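# Mount and tighten centrifuge rotor unless its date has expired

## Task

The date is 3 October 2028. Read the use-by date on the card on the centrifuge. If the rotor is still in date, lower it fully onto the centrifuge drive, then thread the knob onto the shaft end, run it down until it sits on the rotor, and tighten it firmly. If the date has already passed, do not mount the rotor: leave it where it stands and place the HOLD block on it. Never drop the rotor.

## Robot and tools

Robot: two six-joint arms, left_arm and right_arm, each ending in a two-finger gripper. The fingers point along the gripper's +z axis and close along its y axis. end_effector_position is the point between the pads when closed; closed fingertips reach about 19 mm past it, fully open ones about 6 mm. A block juts about 10 cm from the last joint's axis toward the gripper's +x and turns with it. Calibrated bases in the scene frame: left_arm (+0.087, +0.696, 0) m, quat_wxyz (+1.000, 0, 0, -0.005); right_arm (-0.082, -0.620, 0) m, quat_wxyz (+1.000, 0, 0, 0).

Frames: the scene frame has its origin at table height midway between the nominal bases, +z up, +x out over the table, left_arm on +y (not the image's left). Each arm's hand positions, quaternions, velocities, targets and offsets use that arm's own base frame; fixed cameras and the table use the scene frame. Printed hand poses may be off by a few centimetres.

The 18-number row: one flat list shared by both arms, every value in [-1, 1]. Order: left dx, dy, dz, rx, ry, rz, left gripper position, force_limit, speed, then the same nine for the right arm. dx, dy, dz and rx, ry, rz are offsets (not poses) from that arm's Hand target as it stood when the action or move began, along the arm's base axes; 1.0 equals 0.6 m for translation or 180 degrees for rotation, and rx, ry, rz form one rotation vector turned about the Hand target position. Sending all six as 0 re-requests the current Hand target. Repeating an offset moves the arm again. Orientation commands are clipped to 32 degrees from the measured orientation each step.

Gripper numbers are absolute settings, not offsets. position: +1 is fully open (85 mm), the pads touch near -0.8, -1 closes until blocked. force_limit sets how hard it squeezes (-1 gentle, about 30 N per pad on a slow close; +1 about 100 N); speed sets finger speed (-1 about 20 mm/s, 0 about 85, +1 about 150) and a fast close from well open grips much harder (120 to 245 N). Both start at +1. A 0 is a real command, so to leave a gripper alone resend its last three numbers. New force_limit or speed only take effect after position changes by at least 0.01.

Tools:
- execute_actions(actions, cameras): actions is a list of actions; each action is a table of up to 15 rows of 18 numbers, one row per 1/30 s step; a shorter table repeats its final row. All rows of an action count from the action's start pose. An empty list just returns state and images.
- move(target, speed, blend, blocking, cameras): target is one 18-number row or up to 15 rows, all offsets from the same starting Hand targets. speed is top path speed in m/s (0.002 to 3.2, default 0.25; turning up to twice that in rad/s), one value or one per target. blend (m) rounds corners between listed targets; 0 stops at each. blocking=false returns after about 0.5 s while motion continues. Paths are straight, do not avoid obstacles or the other arm, and stop after 10 s. Gripper values of later targets are applied on arrival.
- wait(seconds 0 to 10): run the scene holding current commands.
- stop(): brake a running move; fingers keep moving.
- zoom_image(camera, region [x0, y0, x1, y1] in pixels, at most 504 by 504): closer view of cam_low, cam_left_wrist or cam_right_wrist from the latest images. Useful to read the card's date.
- finished_scene(scene 1): ends the scene permanently; the result must hold without the robot.

Cameras: cam_low, cam_left_wrist, cam_right_wrist, each 672x504.

Results: per-arm joint positions, torques (includes own weight, noisy, offset), velocities (shown as within noise when still), end_effector_position, quat_wxyz, Hand target (the last commanded pose after clipping; next offsets start here), Tool commands, position_measured (counts: 3 open, 78 about 60 mm, 130 about 40 mm, 180 about 20 mm, 230 pads together), and object_status: 0 moving, 1 blocked while opening, 2 blocked while closing (a grip), 3 reached target or fully shut. A move adds a move: line such as done, off_target, moving, held or fault, plus limits=paced (pose clipped) or limits=held (steps withheld). Hot motors show MOTOR HOT above 70 °C; at 85 °C the arm brakes for 30 to 60 s.

Good practice: grip with position -1 and confirm status 2. The gripper often stops short of Hand target; send the remaining distance as an offset. To stop pressing into something, command a target back behind the gripper. Lift and place the rotor gently; seat it fully. Threading the knob needs repeated small rz turns with regrips.

Avoid: dropping the rotor or letting parts fall or leave the table; fast contact or targets beyond a firm contact (arms are stiff; about 150 N on any part, or joint torque past limits such as wrist 24.6 to 27.7 N m, trips a 10 s fault stop); hard grips on parts still resting on something; arms touching each other or one gripper closing on the other's fingers, which can end the scene; paths passing near an arm's own base; long stretched holds that heat motors. Loose objects may occasionally be nudged by outside disturbances.

Each tool is called as name(argument=value, ...), one argument or row to a line, values as JSON.

## Session

execute_actions(
  actions=[],
)

Scene clock: 0.00 s.
left_arm: end_effector_position=(+1.1698, +0.3860, +0.1725) position_measured=3 object_status=3 end_effector_quat_wxyz=(-0.260, +0.875, -0.009, +0.408) | right_arm: end_effector_position=(+0.7712, -0.6880, +0.3156) position_measured=3 object_status=3 end_effector_quat_wxyz=(+0.636, +0.469, -0.594, +0.147)
Joint positions: left_arm=[3.227 -0.685 1.363 -3.206 -1.176 -2.828] | right_arm=[2.507 -0.826 1.293 -1.765 -2.988 -1.737]
Joint velocities: within noise
Joint torques (N m): no reading
Motor temperatures (°C): left_arm=[42 37 37 44 35 37] | right_arm=[37 43 33 43 43 43]
Hand target: left_arm +1.1698, +0.3860, +0.1725; -0.260, +0.875, -0.009, +0.408 | right_arm +0.7712, -0.6880, +0.3156; +0.636, +0.469, -0.594, +0.147
Tool commands: left_gripper/position=+1.0 left_gripper/force_limit=+1.0 left_gripper/speed=+1.0 right_gripper/position=+1.0 right_gripper/force_limit=+1.0 right_gripper/speed=+1.0

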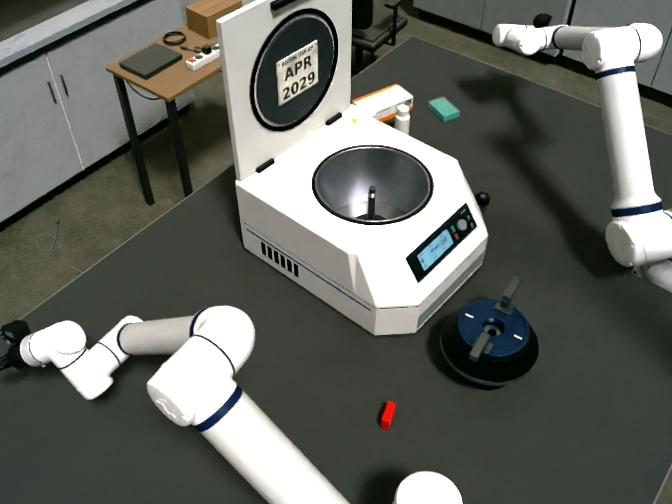

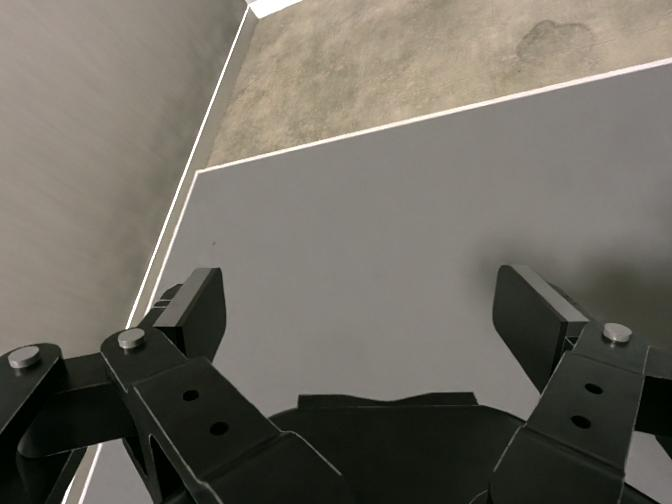

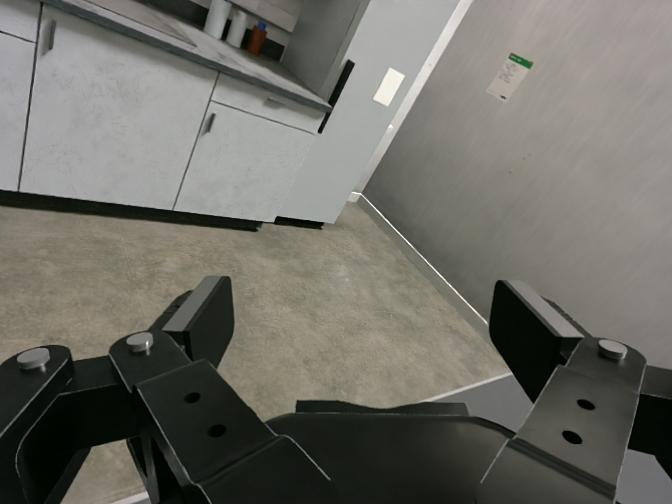

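zoom_image(
  camera="cam_low",
  region=[250, 10, 350, 130],
)

zoom_image(
  camera="cam_low",
  region=[420, 250, 560, 400],
)

zoom_image(
  camera="cam_low",
  region=[300, 70, 520, 290],
)

Scaled by 4.200 from the camera's 672x504 image, which has a finer 960x720 frame.

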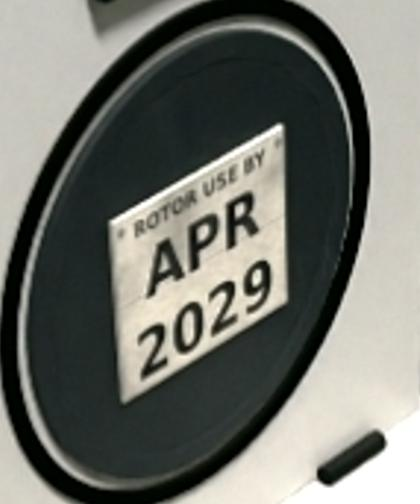

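Scaled by 3.360 from the camera's 672x504 image, which has a finer 960x720 frame.

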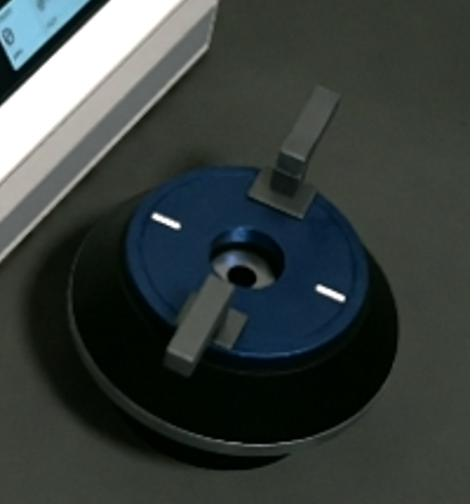

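Scaled by 2.291 from the camera's 672x504 image, which has a finer 960x720 frame.

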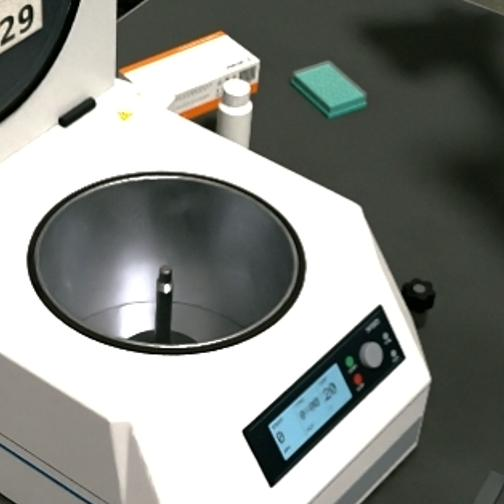

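move(
  target=[-0.6,-0.63,0.45,-0.173,0.271,0.006,1,1,1,-0.28,0.73,0.33,0.354,-0.284,0,1,1,1],
  speed=0.4,
)

Scene clock: 7.70 s.
left_arm: end_effector_position=(+0.8099, +0.0081, +0.4425) position_measured=3 object_status=3 end_effector_quat_wxyz=(+0.000, +1.000, +0.000, +0.000) | right_arm: end_effector_position=(+0.6033, -0.2501, +0.5136) position_measured=3 object_status=3 end_effector_quat_wxyz=(+0.001, -0.620, +0.785, +0.000)
Joint positions: left_arm=[2.931 -1.397 1.535 -1.71 -1.571 -3.352] | right_arm=[2.472 -1.669 1.693 -1.595 -1.568 -2.006]
Joint torques (N m): left_arm=[-17.07 -93.05 -75 2.6 -2.73 -3.21] | right_arm=[-16.25 -54.31 -70.32 -1.86 4 -2.02]
Hand target: left_arm +0.8098, +0.0080, +0.4425; +0.000, +1.000, +0.000, +0.000 | right_arm +0.6032, -0.2500, +0.5136; +0.001, -0.620, +0.785, +0.000
Off the commanded pose: left_arm 0.000 m, 0 deg | right_arm 0.000 m, 0 deg.
move: done

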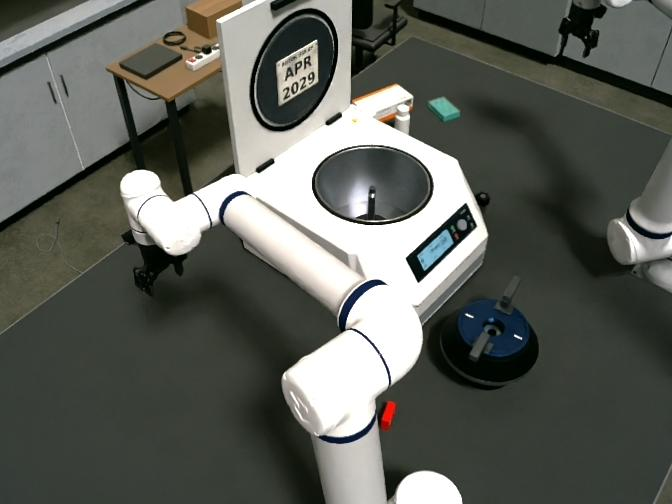

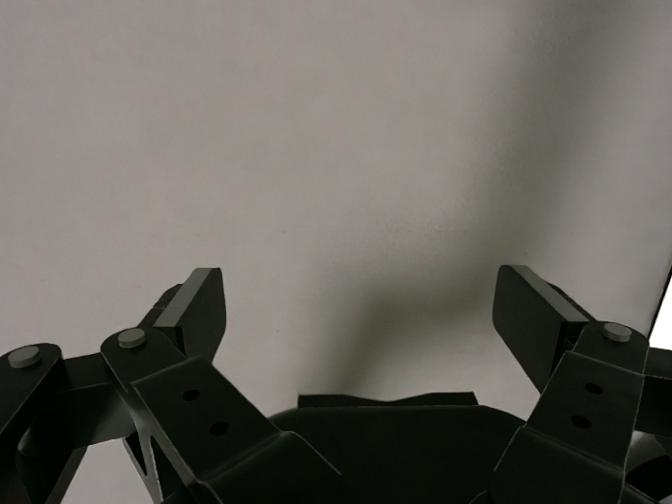

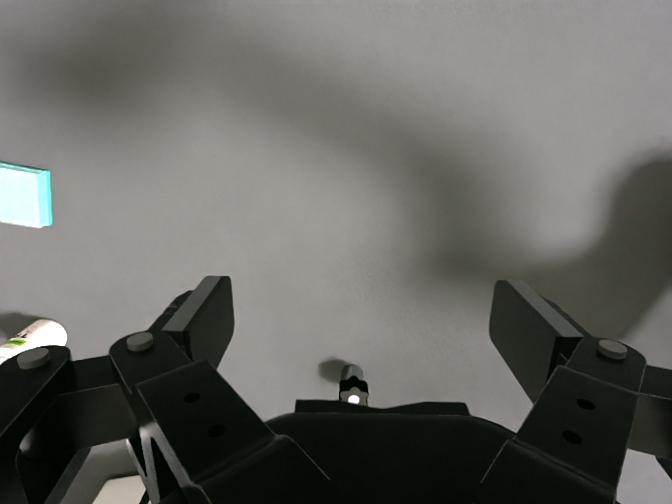

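move(
  target=[-0.65,-0.68,0.2,0,0,0,1,1,1,0,0.3,0,0,0,0,1,1,1],
  speed=0.4,
)

Scene clock: 11.20 s.
left_arm: end_effector_position=(+0.4199, -0.3999, +0.5625) position_measured=3 object_status=3 end_effector_quat_wxyz=(+0.000, +1.000, +0.000, +0.000) | right_arm: end_effector_position=(+0.6032, -0.0701, +0.5136) position_measured=3 object_status=3 end_effector_quat_wxyz=(+0.001, -0.620, +0.785, +0.000)
Joint positions: left_arm=[2.069 -1.792 1.71 -1.489 -1.571 -4.214] | right_arm=[2.728 -1.748 1.761 -1.584 -1.568 -1.75]
Joint torques (N m): left_arm=[-21.02 -24.3 -74.8 1.87 2.04 -3.37] | right_arm=[13.94 -45.53 -70.01 -1.49 -1.52 1.34]
Hand target: left_arm +0.4198, -0.4000, +0.5625; +0.000, +1.000, +0.000, +0.000 | right_arm +0.6032, -0.0700, +0.5136; +0.001, -0.620, +0.785, +0.000
Off the commanded pose: left_arm 0.000 m, 0 deg | right_arm 0.000 m, 0 deg.
move: done

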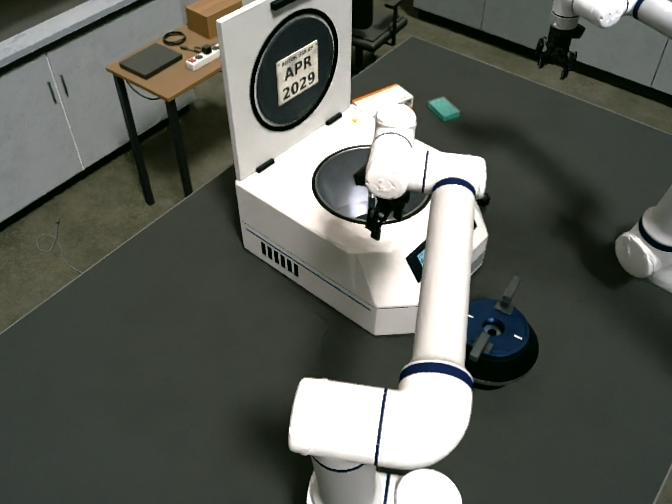

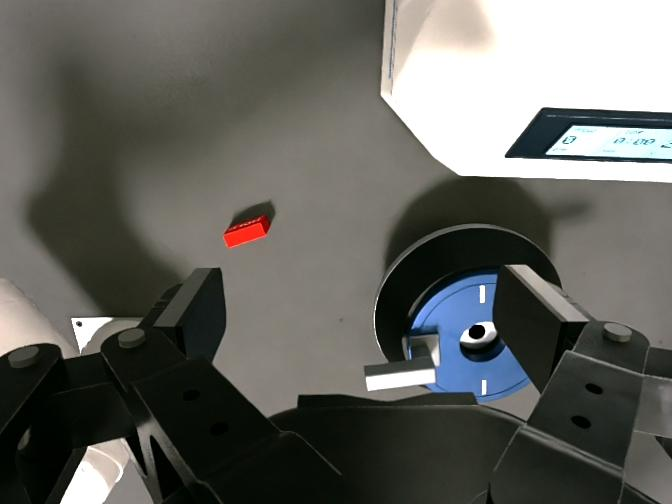

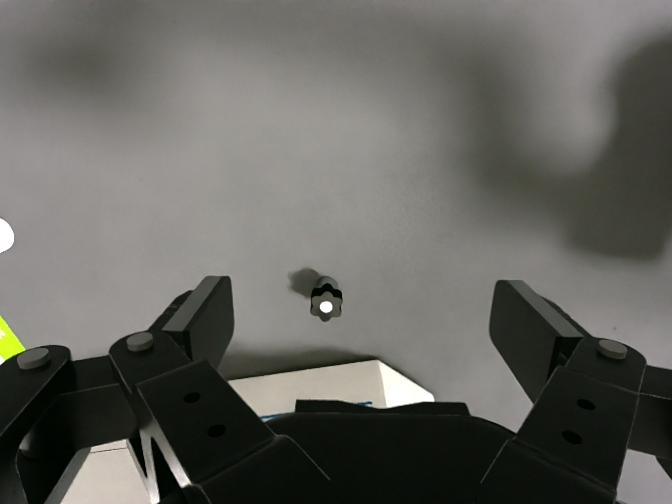

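zoom_image(
  camera="cam_right_wrist",
  region=[280, 250, 370, 340],
)

zoom_image(
  camera="cam_left_wrist",
  region=[350, 200, 600, 420],
)

zoom_image(
  camera="cam_low",
  region=[460, 180, 510, 220],
)

Scaled by 5.600 from the camera's 672x504 image, which has a finer 960x720 frame.

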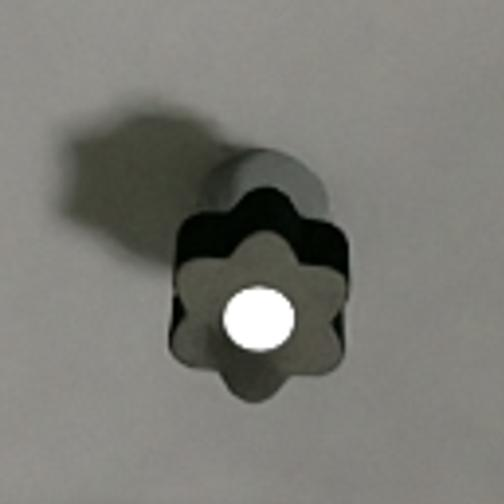

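Scaled by 2.016 from the camera's 672x504 image, which has a finer 960x720 frame.

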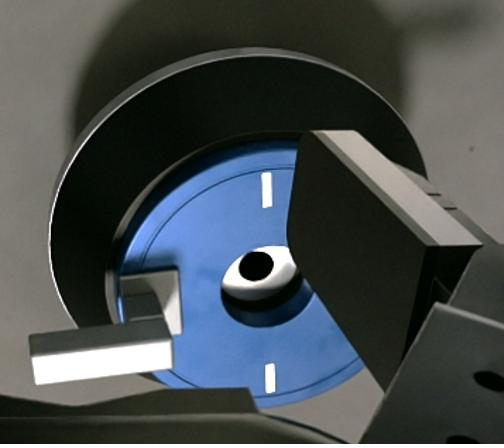

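Scaled by 10.080 from the camera's 672x504 image, which has a finer 960x720 frame.

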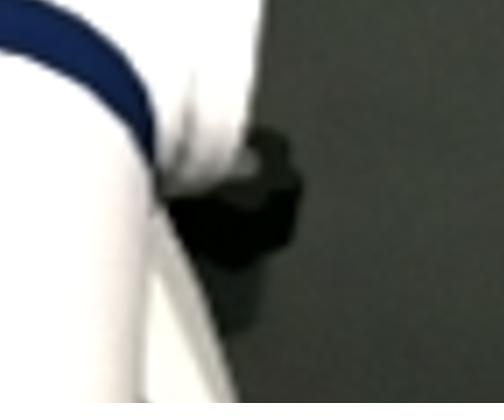

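move(
  target=[-0.205,-0.325,0.0,0,0,0,1,1,1,0.33,0.85,0.1,0,0,0,1,1,1],
  speed=0.3,
)

Scene clock: 18.57 s.
left_arm: end_effector_position=(+0.2968, -0.5950, +0.5625) position_measured=3 object_status=3 end_effector_quat_wxyz=(+0.000, +1.000, +0.000, +0.000) | right_arm: end_effector_position=(+0.8012, +0.4399, +0.5736) position_measured=3 object_status=3 end_effector_quat_wxyz=(+0.001, -0.620, +0.785, +0.000)
Joint positions: left_arm=[1.763 -1.648 1.588 -1.512 -1.57 -4.52] | right_arm=[3.448 -1.218 1.076 -1.431 -1.569 -1.03]
Joint torques (N m): left_arm=[-18.73 -36.91 -75.58 -10.59 2.29 -3.01] | right_arm=[12.91 -75.39 -89.78 -1.46 -1.6 1.22]
Hand target: left_arm +0.2968, -0.5950, +0.5625; +0.000, +1.000, +0.000, +0.000 | right_arm +0.8012, +0.4400, +0.5736; +0.001, -0.620, +0.785, +0.000
Off the commanded pose: left_arm 0.000 m, 0 deg | right_arm 0.000 m, 0 deg.
move: done

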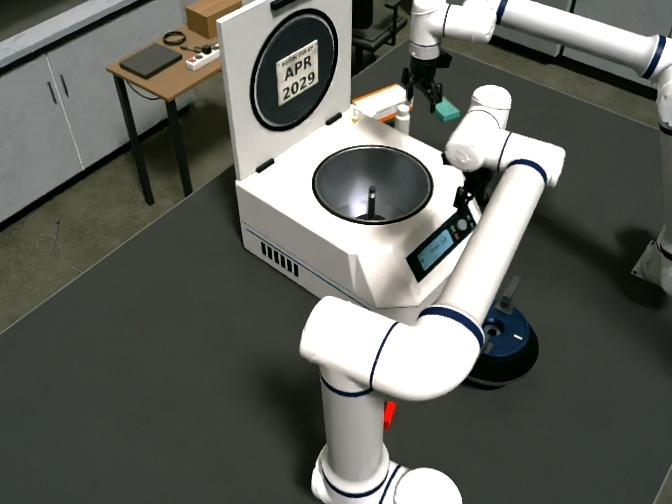

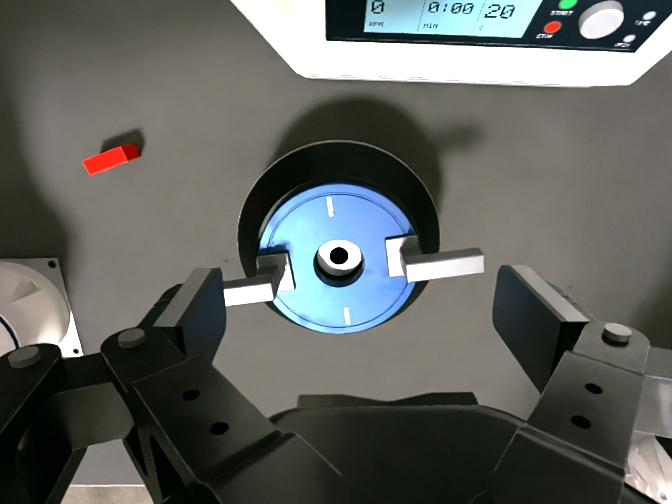

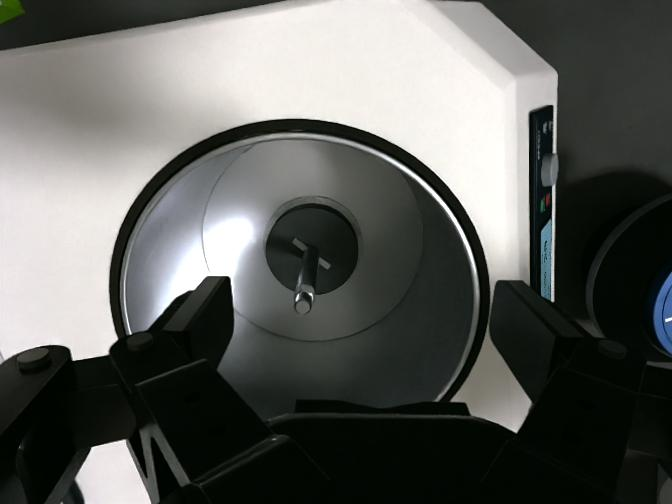

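zoom_image(
  camera="cam_right_wrist",
  region=[240, 180, 380, 330],
)

zoom_image(
  camera="cam_left_wrist",
  region=[210, 130, 510, 350],
)

Scaled by 3.360 from the camera's 672x504 image, which has a finer 960x720 frame.

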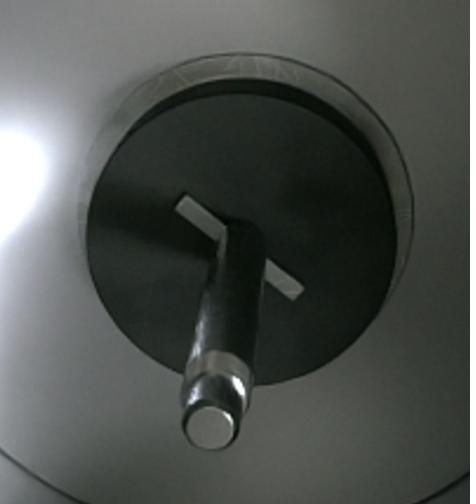

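Scaled by 1.680 from the camera's 672x504 image, which has a finer 960x720 frame.

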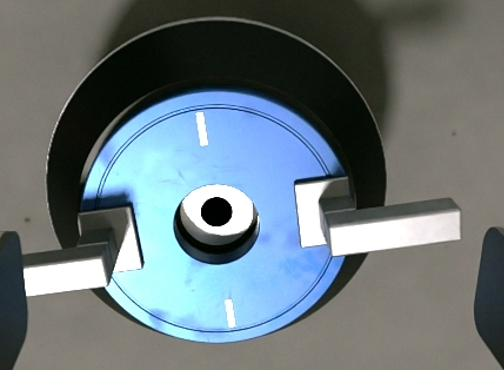

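move(
  target=[
    [-0.14,0.107,-0.1,0,0,-0.726,1,1,1,-0.2,-0.1,0.0,0,0,0,1,1,1],
  ],
  speed=0.4,
  cameras=[],
)

move(
  target=[
    [-0.138,0.107,-0.32,0,0,-0.726,1,1,1,0,0,0,0,0,0,1,1,1],
  ],
  speed=0.4,
)

Scene clock: 27.73 s.
left_arm: end_effector_position=(+0.2128, -0.5308, +0.5025) position_measured=3 object_status=3 end_effector_quat_wxyz=(+0.000, -0.417, +0.909, +0.000) | right_arm: end_effector_position=(+0.6813, +0.3800, +0.5736) position_measured=3 object_status=3 end_effector_quat_wxyz=(+0.001, -0.620, +0.785, +0.000)
Joint positions: left_arm=[1.637 -1.809 1.827 -1.589 -1.571 -2.366] | right_arm=[3.42 -1.454 1.371 -1.49 -1.569 -1.058]
Joint torques (N m): left_arm=[-17.03 -51.36 -55.66 -10.69 -1.04 3.43] | right_arm=[-16.72 -72.82 -70.04 -10.03 2.15 -2.16]
Hand target: left_arm +0.2128, -0.5308, +0.5025; +0.000, -0.417, +0.909, +0.000 | right_arm +0.6812, +0.3800, +0.5736; +0.001, -0.620, +0.785, +0.000
Off the commanded pose: left_arm 0.000 m, 0 deg | right_arm 0.000 m, 0 deg.
move: done
No camera images: "cameras" was empty.

Scene clock: 31.40 s.
left_arm: end_effector_position=(+0.1300, -0.4666, +0.3106) position_measured=3 object_status=3 end_effector_quat_wxyz=(+0.000, +0.652, +0.758, +0.000) | right_arm: end_effector_position=(+0.6812, +0.3800, +0.5736) position_measured=3 object_status=3 end_effector_quat_wxyz=(+0.001, -0.620, +0.785, +0.000)
Joint positions: left_arm=[1.467 -1.916 2.243 -1.897 -1.571 -0.255] | right_arm=[3.42 -1.454 1.371 -1.49 -1.569 -1.058]
Joint torques (N m): left_arm=[-17.67 -39.14 -51.22 -10.2 -1.14 2.8] | right_arm=[-18.01 -72.63 -69.76 -9.99 2.18 -2.02]
Hand target: left_arm +0.1300, -0.4666, +0.3105; +0.000, +0.652, +0.758, +0.000 | right_arm +0.6812, +0.3800, +0.5736; +0.001, -0.620, +0.785, +0.000
Off the commanded pose: left_arm 0.000 m, 0 deg | right_arm 0.000 m, 0 deg.
move: done

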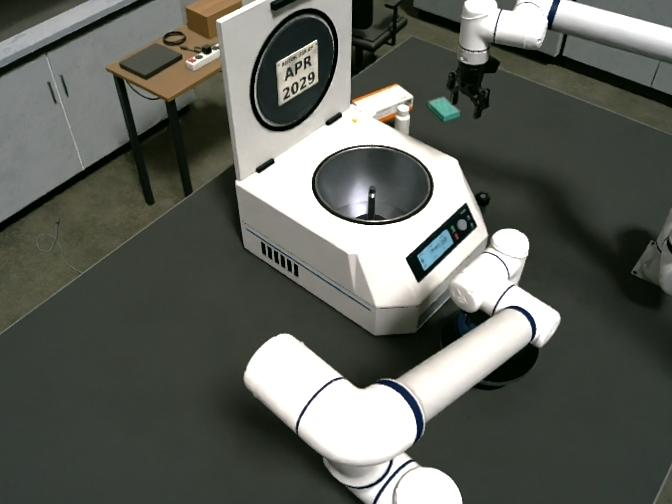

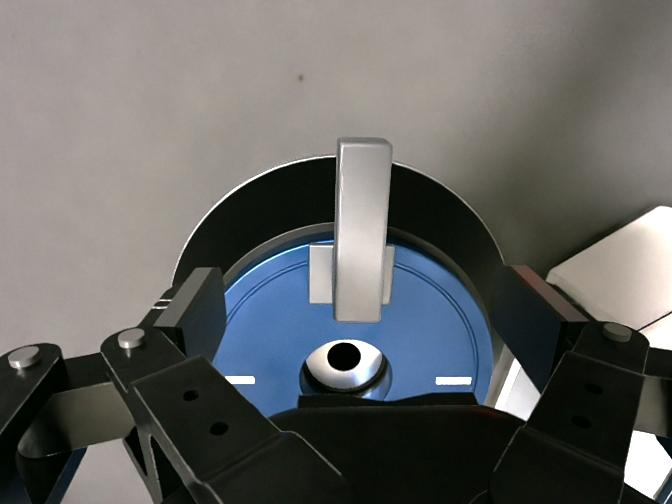

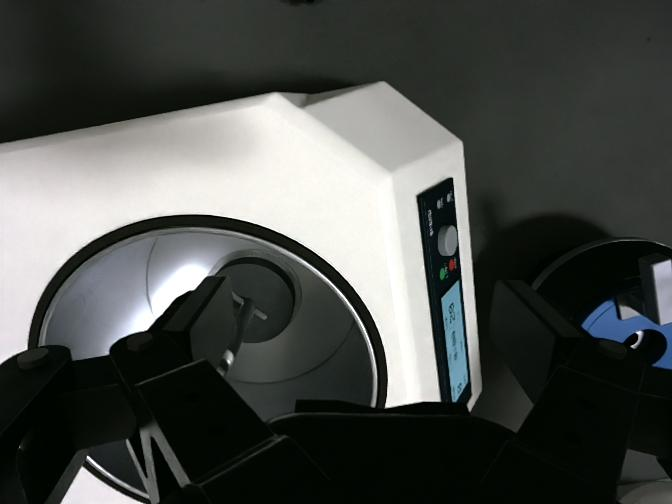

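move(
  target=[0.0145,0,-0.1,0,0,-0.006,1,1,1,-0.3,-0.1,0.0,0,0,0,1,1,1],
  speed=0.3,
)

Scene clock: 34.83 s.
left_arm: end_effector_position=(+0.1386, -0.4666, +0.2506) position_measured=3 object_status=3 end_effector_quat_wxyz=(+0.000, +0.659, +0.752, +0.000) | right_arm: end_effector_position=(+0.5015, +0.3201, +0.5736) position_measured=3 object_status=3 end_effector_quat_wxyz=(+0.001, -0.620, +0.785, +0.000)
Joint positions: left_arm=[1.486 -1.861 2.322 -2.031 -1.571 -0.216] | right_arm=[3.406 -1.766 1.67 -1.477 -1.569 -1.072]
Joint torques (N m): left_arm=[19.97 -13.2 -49.24 -10.69 -0.86 3.42] | right_arm=[-16.3 -44.52 -68.73 -1.4 2.17 -2.28]
Hand target: left_arm +0.1387, -0.4666, +0.2505; +0.000, +0.659, +0.752, +0.000 | right_arm +0.5012, +0.3200, +0.5736; +0.001, -0.620, +0.785, +0.000
Off the commanded pose: left_arm 0.000 m, 0 deg | right_arm 0.000 m, 0 deg.
move: done

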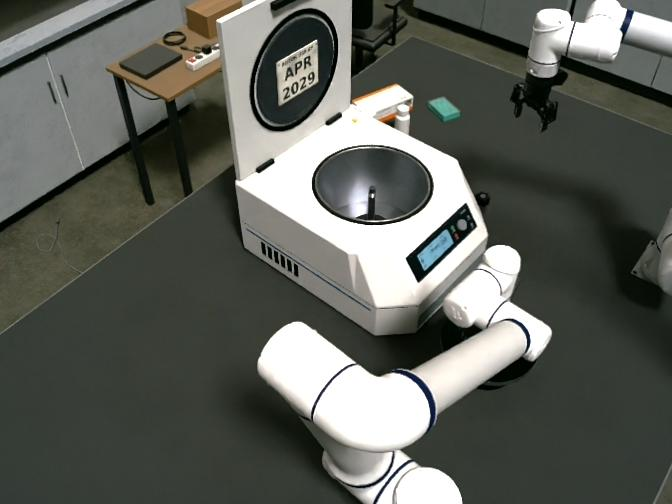

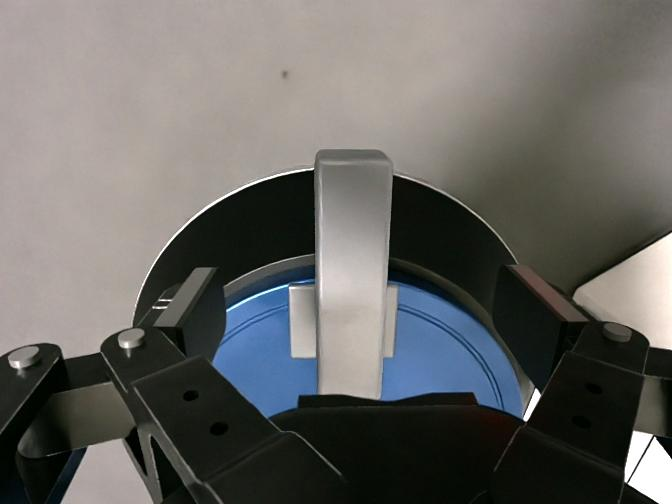

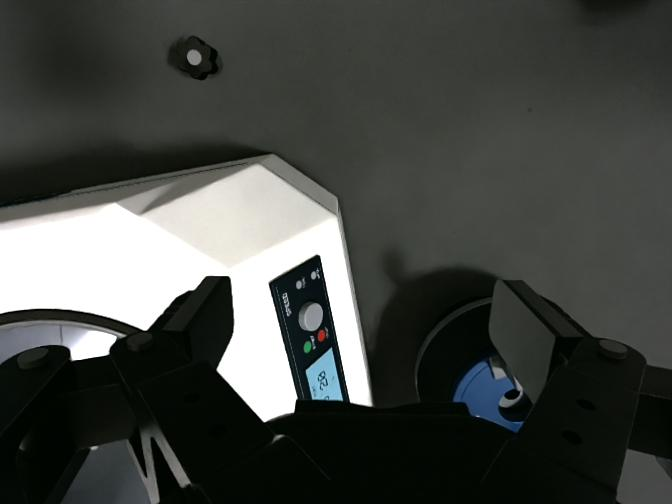

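move(
  target=[
    [-0.002,0,-0.067,0,0,0,1,1,1,-0.262,0.36,-0.3,0,0,0.113,1,1,1],
    [-0.002,0,-0.067,0,0,0,1,1,1,-0.262,0.435,-0.44,0,0,0.113,1,1,1],
  ],
  speed=0.25,
)

Scene clock: 39.27 s.
left_arm: end_effector_position=(+0.1375, -0.4666, +0.2103) position_measured=3 object_status=3 end_effector_quat_wxyz=(+0.000, +0.659, +0.752, +0.000) | right_arm: end_effector_position=(+0.3440, +0.5808, +0.3098) position_measured=3 object_status=3 end_effector_quat_wxyz=(-0.001, +0.748, -0.663, -0.001)
Joint positions: left_arm=[1.484 -1.817 2.373 -2.126 -1.571 -0.219] | right_arm=[3.911 -1.561 1.958 -1.97 -1.569 -0.922]
Joint torques (N m): left_arm=[-17.32 -11.39 -46.02 -10.57 -0.76 -2.22] | right_arm=[13.67 -42.18 -64.19 -10.23 -1.53 1.59]
Hand target: left_arm +0.1375, -0.4666, +0.2103; +0.000, +0.659, +0.752, +0.000 | right_arm +0.3440, +0.5810, +0.3096; -0.001, +0.748, -0.663, -0.001
Off the commanded pose: left_arm 0.000 m, 0 deg | right_arm 0.000 m, 0 deg.
move: done

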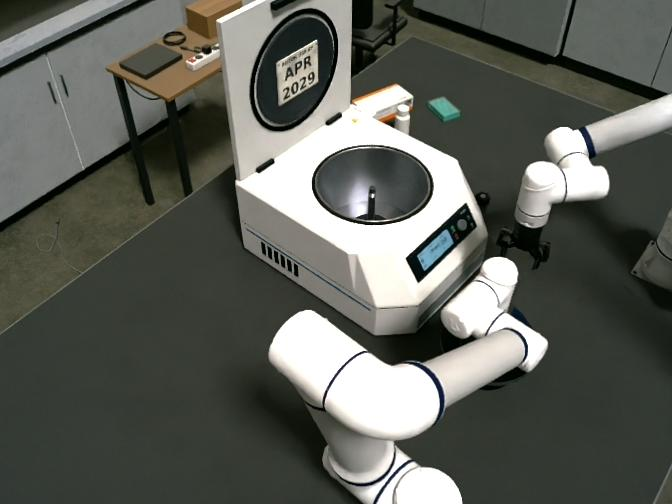

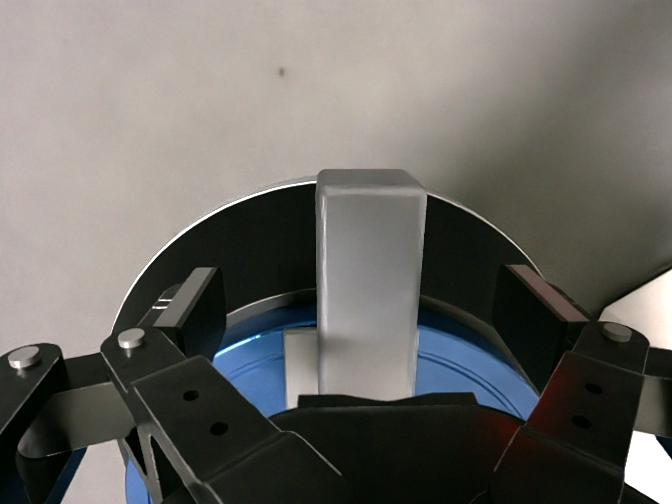

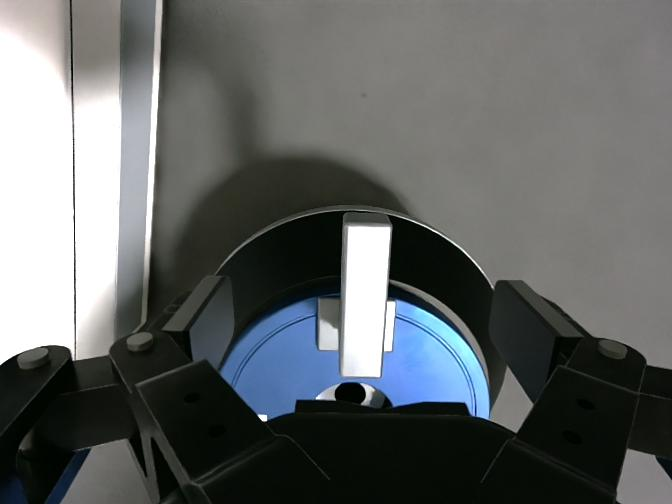

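move(
  target=[0,0,0,0,0,0,1,1,1,-0.015,0.032,-0.1,0,0,-0.0045,1,1,1],
  speed=0.2,
  cameras=["cam_right_wrist"],
)

Scene clock: 41.63 s.
left_arm: end_effector_position=(+0.1375, -0.4666, +0.2103) position_measured=3 object_status=3 end_effector_quat_wxyz=(+0.000, +0.659, +0.752, +0.000) | right_arm: end_effector_position=(+0.3351, +0.6001, +0.2498) position_measured=3 object_status=3 end_effector_quat_wxyz=(-0.001, +0.744, -0.668, -0.001)
Joint positions: left_arm=[1.484 -1.817 2.373 -2.126 -1.571 -0.219] | right_arm=[3.941 -1.494 2.005 -2.084 -1.57 -0.878]
Joint torques (N m): left_arm=[-16.97 -13.19 -46.15 -10.28 -1.06 -2.18] | right_arm=[13 -48.29 -59.87 -9.78 -1.25 1.43]
Hand target: left_arm +0.1375, -0.4666, +0.2103; +0.000, +0.659, +0.752, +0.000 | right_arm +0.3350, +0.6002, +0.2496; -0.001, +0.744, -0.668, -0.001
Off the commanded pose: left_arm 0.000 m, 0 deg | right_arm 0.000 m, 0 deg.
move: done
Images, in order (width x height): cam_right_wrist 672x504.

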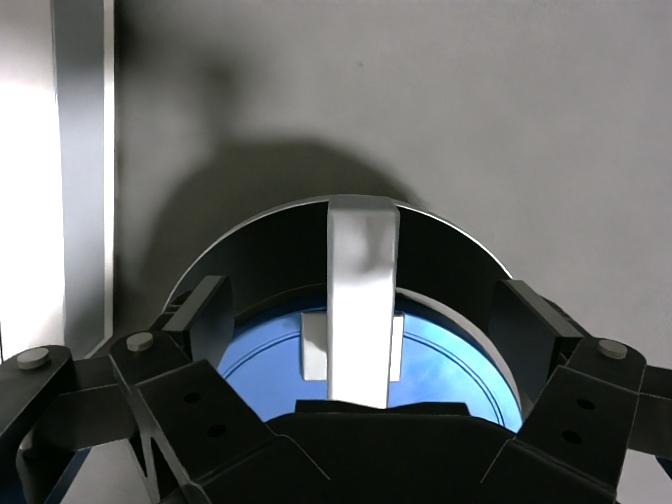

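move(
  target=[0,0,0,0,0,0,1,1,1,-0.0013,0.0,-0.066,0,0,0,1,1,1],
  speed=0.15,
)

Scene clock: 43.23 s.
left_arm: end_effector_position=(+0.1375, -0.4666, +0.2103) position_measured=3 object_status=3 end_effector_quat_wxyz=(+0.000, +0.659, +0.752, +0.000) | right_arm: end_effector_position=(+0.3343, +0.6002, +0.2103) position_measured=3 object_status=3 end_effector_quat_wxyz=(-0.001, +0.744, -0.668, -0.001)
Joint positions: left_arm=[1.484 -1.817 2.373 -2.126 -1.571 -0.219] | right_arm=[3.942 -1.457 2.045 -2.161 -1.57 -0.877]
Joint torques (N m): left_arm=[-17.69 -13.74 -46.14 -10.53 -0.89 -2.04] | right_arm=[12.64 -46.86 -57.35 -10.13 -1.07 1.26]
Hand target: left_arm +0.1375, -0.4666, +0.2103; +0.000, +0.659, +0.752, +0.000 | right_arm +0.3343, +0.6002, +0.2100; -0.001, +0.744, -0.668, -0.001
Off the commanded pose: left_arm 0.000 m, 0 deg | right_arm 0.000 m, 0 deg.
move: done

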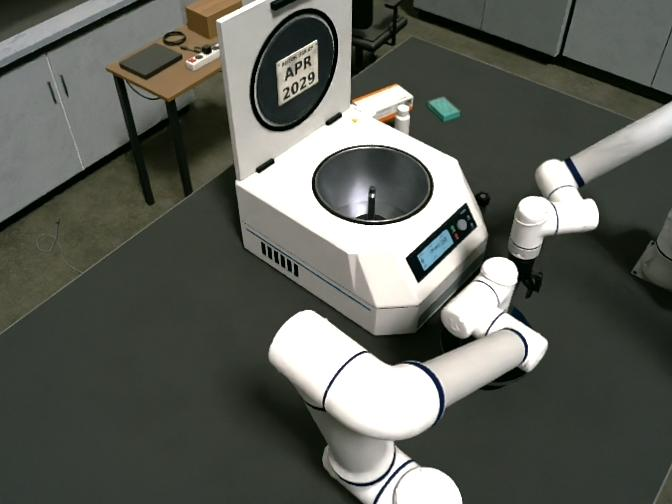

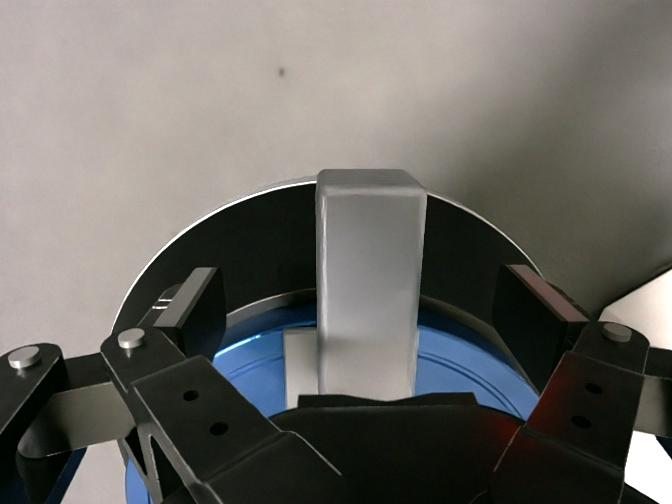

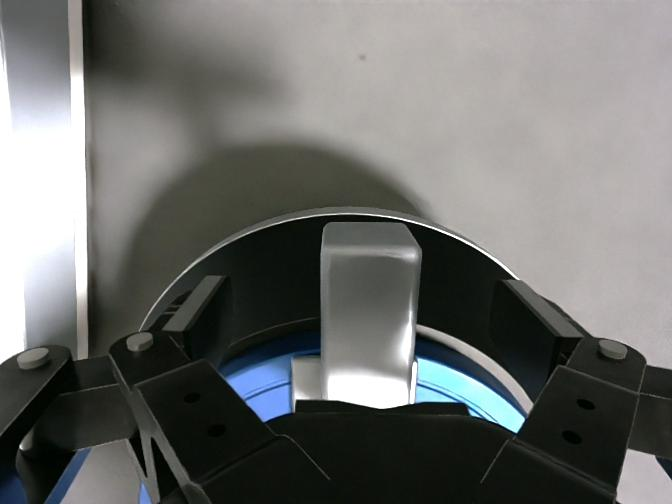

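move(
  target=[0,0,0,0,0,0,-1,0.1,-1,0,0,0,0,0,0,-1,0.1,-1],
)

Scene clock: 47.23 s.
left_arm: end_effector_position=(+0.1374, -0.4667, +0.2103) position_measured=172 object_status=0 end_effector_quat_wxyz=(+0.000, +0.659, +0.752, +0.000) | right_arm: end_effector_position=(+0.3343, +0.6002, +0.2100) position_measured=172 object_status=0 end_effector_quat_wxyz=(-0.001, +0.744, -0.668, -0.001)
Joint positions: left_arm=[1.484 -1.817 2.373 -2.126 -1.571 -0.219] | right_arm=[3.942 -1.457 2.045 -2.161 -1.57 -0.877]
Joint torques (N m): left_arm=[-9.78 -13.94 -46.95 -2.82 -1.1 -2.31] | right_arm=[13.5 -55.83 -58.72 -0.62 1.74 1.25]
Hand target: left_arm +0.1375, -0.4666, +0.2103; +0.000, +0.659, +0.752, +0.000 | right_arm +0.3343, +0.6002, +0.2100; -0.001, +0.744, -0.668, -0.001
Off the commanded pose: left_arm 0.000 m, 0 deg | right_arm 0.000 m, 0 deg.
move: done

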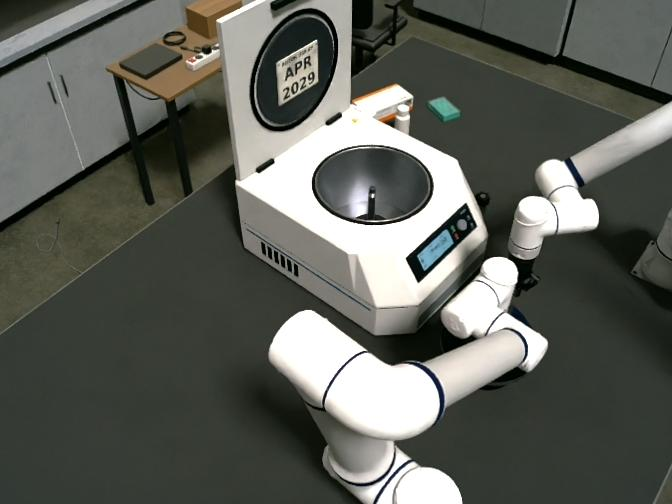

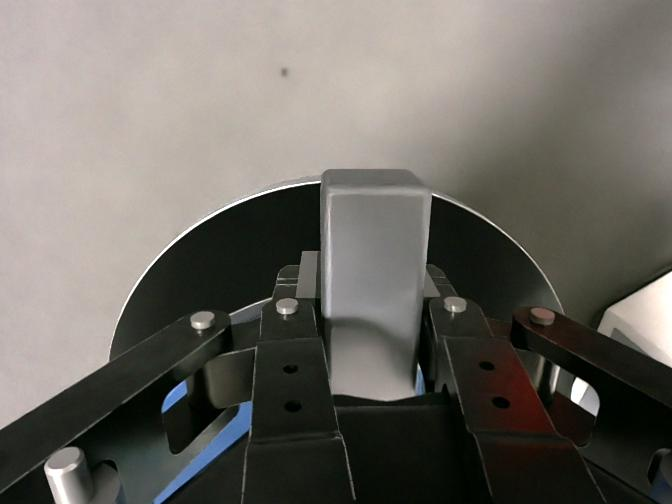

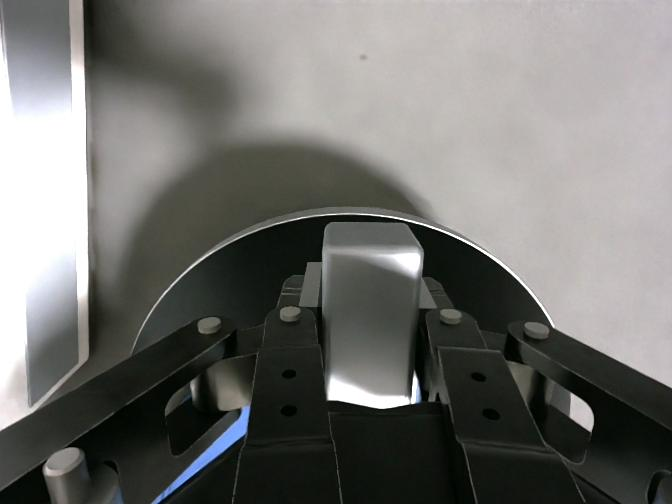

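move(
  target=[
    [0,0,0,0,0,0,1,1,-0.3,0,0,0,0,0,0,1,1,-0.3],
  ],
  cameras=["cam_left_wrist","cam_right_wrist"],
)

move(
  target=[
    [0,0,0.2,0,0,0,1,1,0,0,0,0.2,0,0,0,1,1,0],
    [-0.1,0.5,0.4,0,0,0,1,1,0,-0.028,0.217,0.4,0,0,0,1,1,0],
  ],
  speed=0.4,
  blend=0.03,
)

Scene clock: 52.73 s.
left_arm: end_effector_position=(+0.1375, -0.4666, +0.2103) position_measured=3 object_status=0 end_effector_quat_wxyz=(+0.000, +0.659, +0.752, +0.000) | right_arm: end_effector_position=(+0.3342, +0.6002, +0.2100) position_measured=3 object_status=0 end_effector_quat_wxyz=(-0.001, +0.744, -0.668, -0.001)
Joint positions: left_arm=[1.484 -1.817 2.373 -2.126 -1.571 -0.219] | right_arm=[3.942 -1.457 2.045 -2.161 -1.57 -0.877]
Joint torques (N m): left_arm=[8.64 -16.08 -66.78 -8.65 -0.35 -2.3] | right_arm=[3.04 -57.34 -64.78 -9.8 2.16 0.62]
Hand target: left_arm +0.1375, -0.4666, +0.2103; +0.000, +0.659, +0.752, +0.000 | right_arm +0.3343, +0.6002, +0.2100; -0.001, +0.744, -0.668, -0.001
Off the commanded pose: left_arm 0.000 m, 0 deg | right_arm 0.000 m, 0 deg.
move: done
Images, in order (width x height): cam_left_wrist 672x504, cam_right_wrist 672x504.

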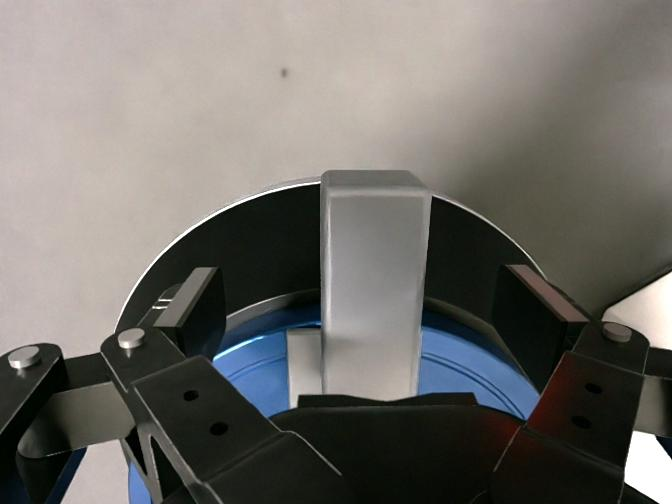

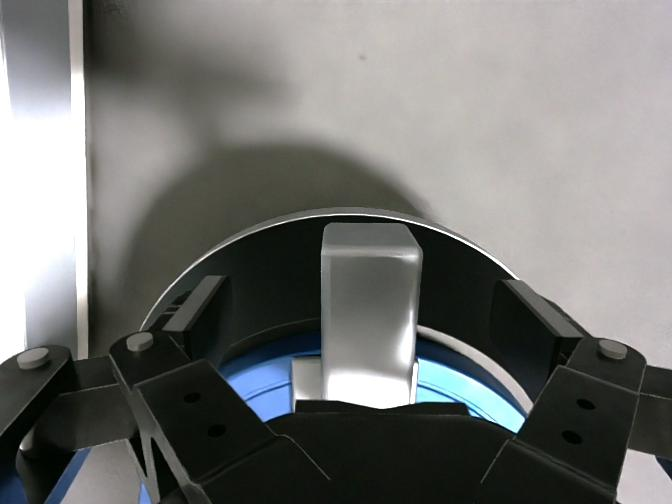

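Scene clock: 55.27 s.
left_arm: end_effector_position=(+0.0777, -0.1669, +0.4503) position_measured=3 object_status=3 end_effector_quat_wxyz=(-0.001, +0.659, +0.752, +0.000) | right_arm: end_effector_position=(+0.3175, +0.7304, +0.4500) position_measured=3 object_status=3 end_effector_quat_wxyz=(-0.001, +0.744, -0.668, -0.001)
Joint positions: left_arm=[0.718 -2.722 2.2 -1.049 -1.573 -0.984] | right_arm=[4.077 -1.422 1.551 -1.703 -1.57 -0.742]
Joint torques (N m): left_arm=[-22.48 14.88 -67.31 1.4 3.52 -3.58] | right_arm=[12.64 -57.54 -88.65 -1.52 -1.49 1.17]
Hand target: left_arm +0.0775, -0.1666, +0.4503; +0.000, +0.659, +0.752, +0.000 | right_arm +0.3175, +0.7304, +0.4500; -0.001, +0.744, -0.668, -0.001
Off the commanded pose: left_arm 0.000 m, 0 deg | right_arm 0.000 m, 0 deg.
move: done

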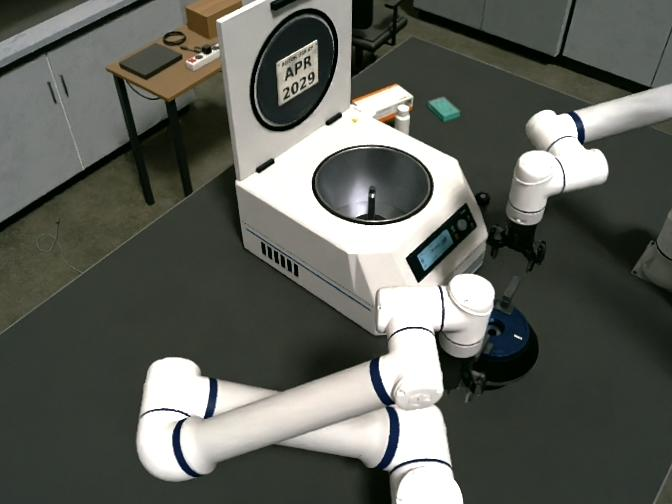

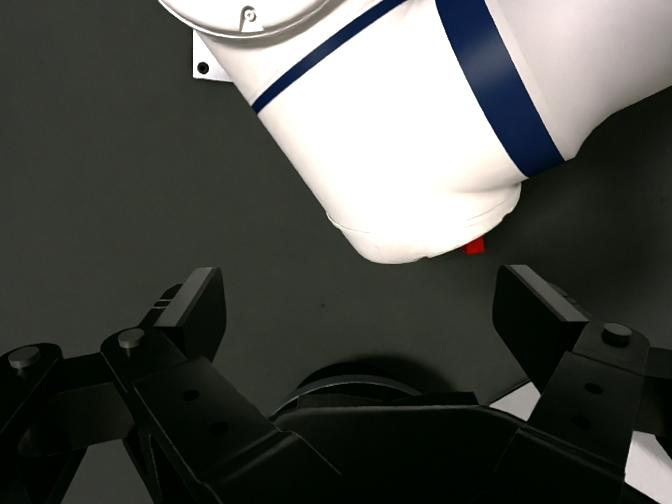

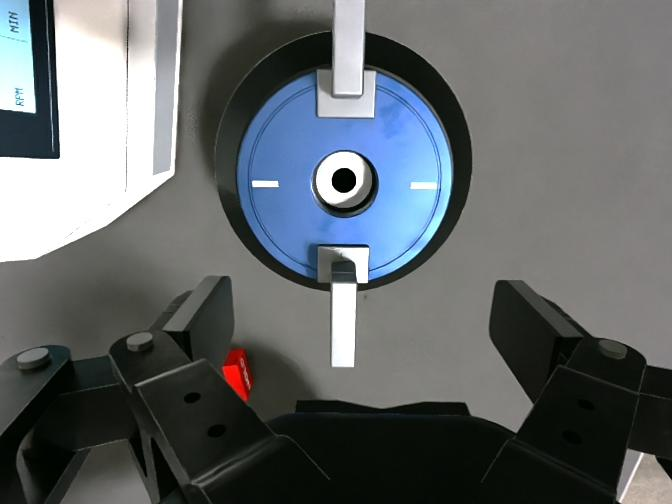

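move(
  target=[0,0,0,0,0,0,1,1,0,0,0,0,0,0,0.9999,1,1,0],
  speed=0.9,
  cameras=["cam_right_wrist"],
)

Scene clock: 58.90 s.
left_arm: end_effector_position=(+0.0775, -0.1666, +0.4503) position_measured=3 object_status=3 end_effector_quat_wxyz=(+0.000, +0.659, +0.752, +0.000) | right_arm: end_effector_position=(+0.3175, +0.7304, +0.4500) position_measured=3 object_status=3 end_effector_quat_wxyz=(+0.001, +0.669, +0.744, -0.001)
Joint positions: left_arm=[0.698 -2.728 2.2 -1.042 -1.571 -1.004] | right_arm=[4.078 -1.419 1.547 -1.696 -1.572 -3.882]
Joint torques (N m): left_arm=[-18.28 19.16 -67.55 1.58 3.72 -2.99] | right_arm=[-16.76 -76.33 -69.34 -1.61 2.19 -2.38]
Hand target: left_arm +0.0775, -0.1666, +0.4503; +0.000, +0.659, +0.752, +0.000 | right_arm +0.3175, +0.7304, +0.4500; +0.001, +0.669, +0.744, -0.001
Off the commanded pose: left_arm 0.000 m, 0 deg | right_arm 0.000 m, 0 deg.
move: done
Images, in order (width x height): cam_right_wrist 672x504.

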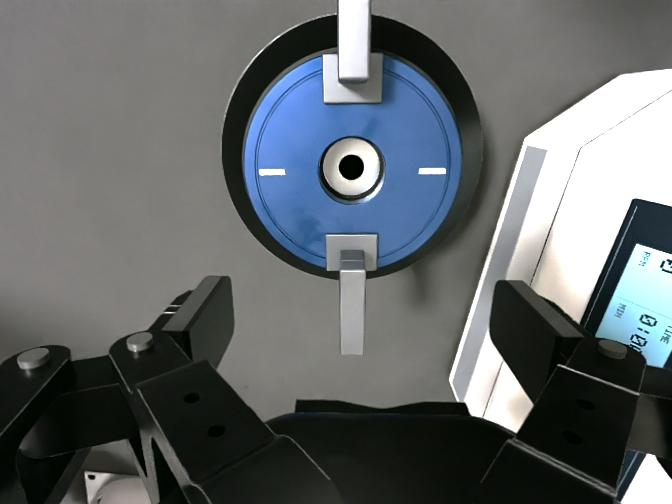

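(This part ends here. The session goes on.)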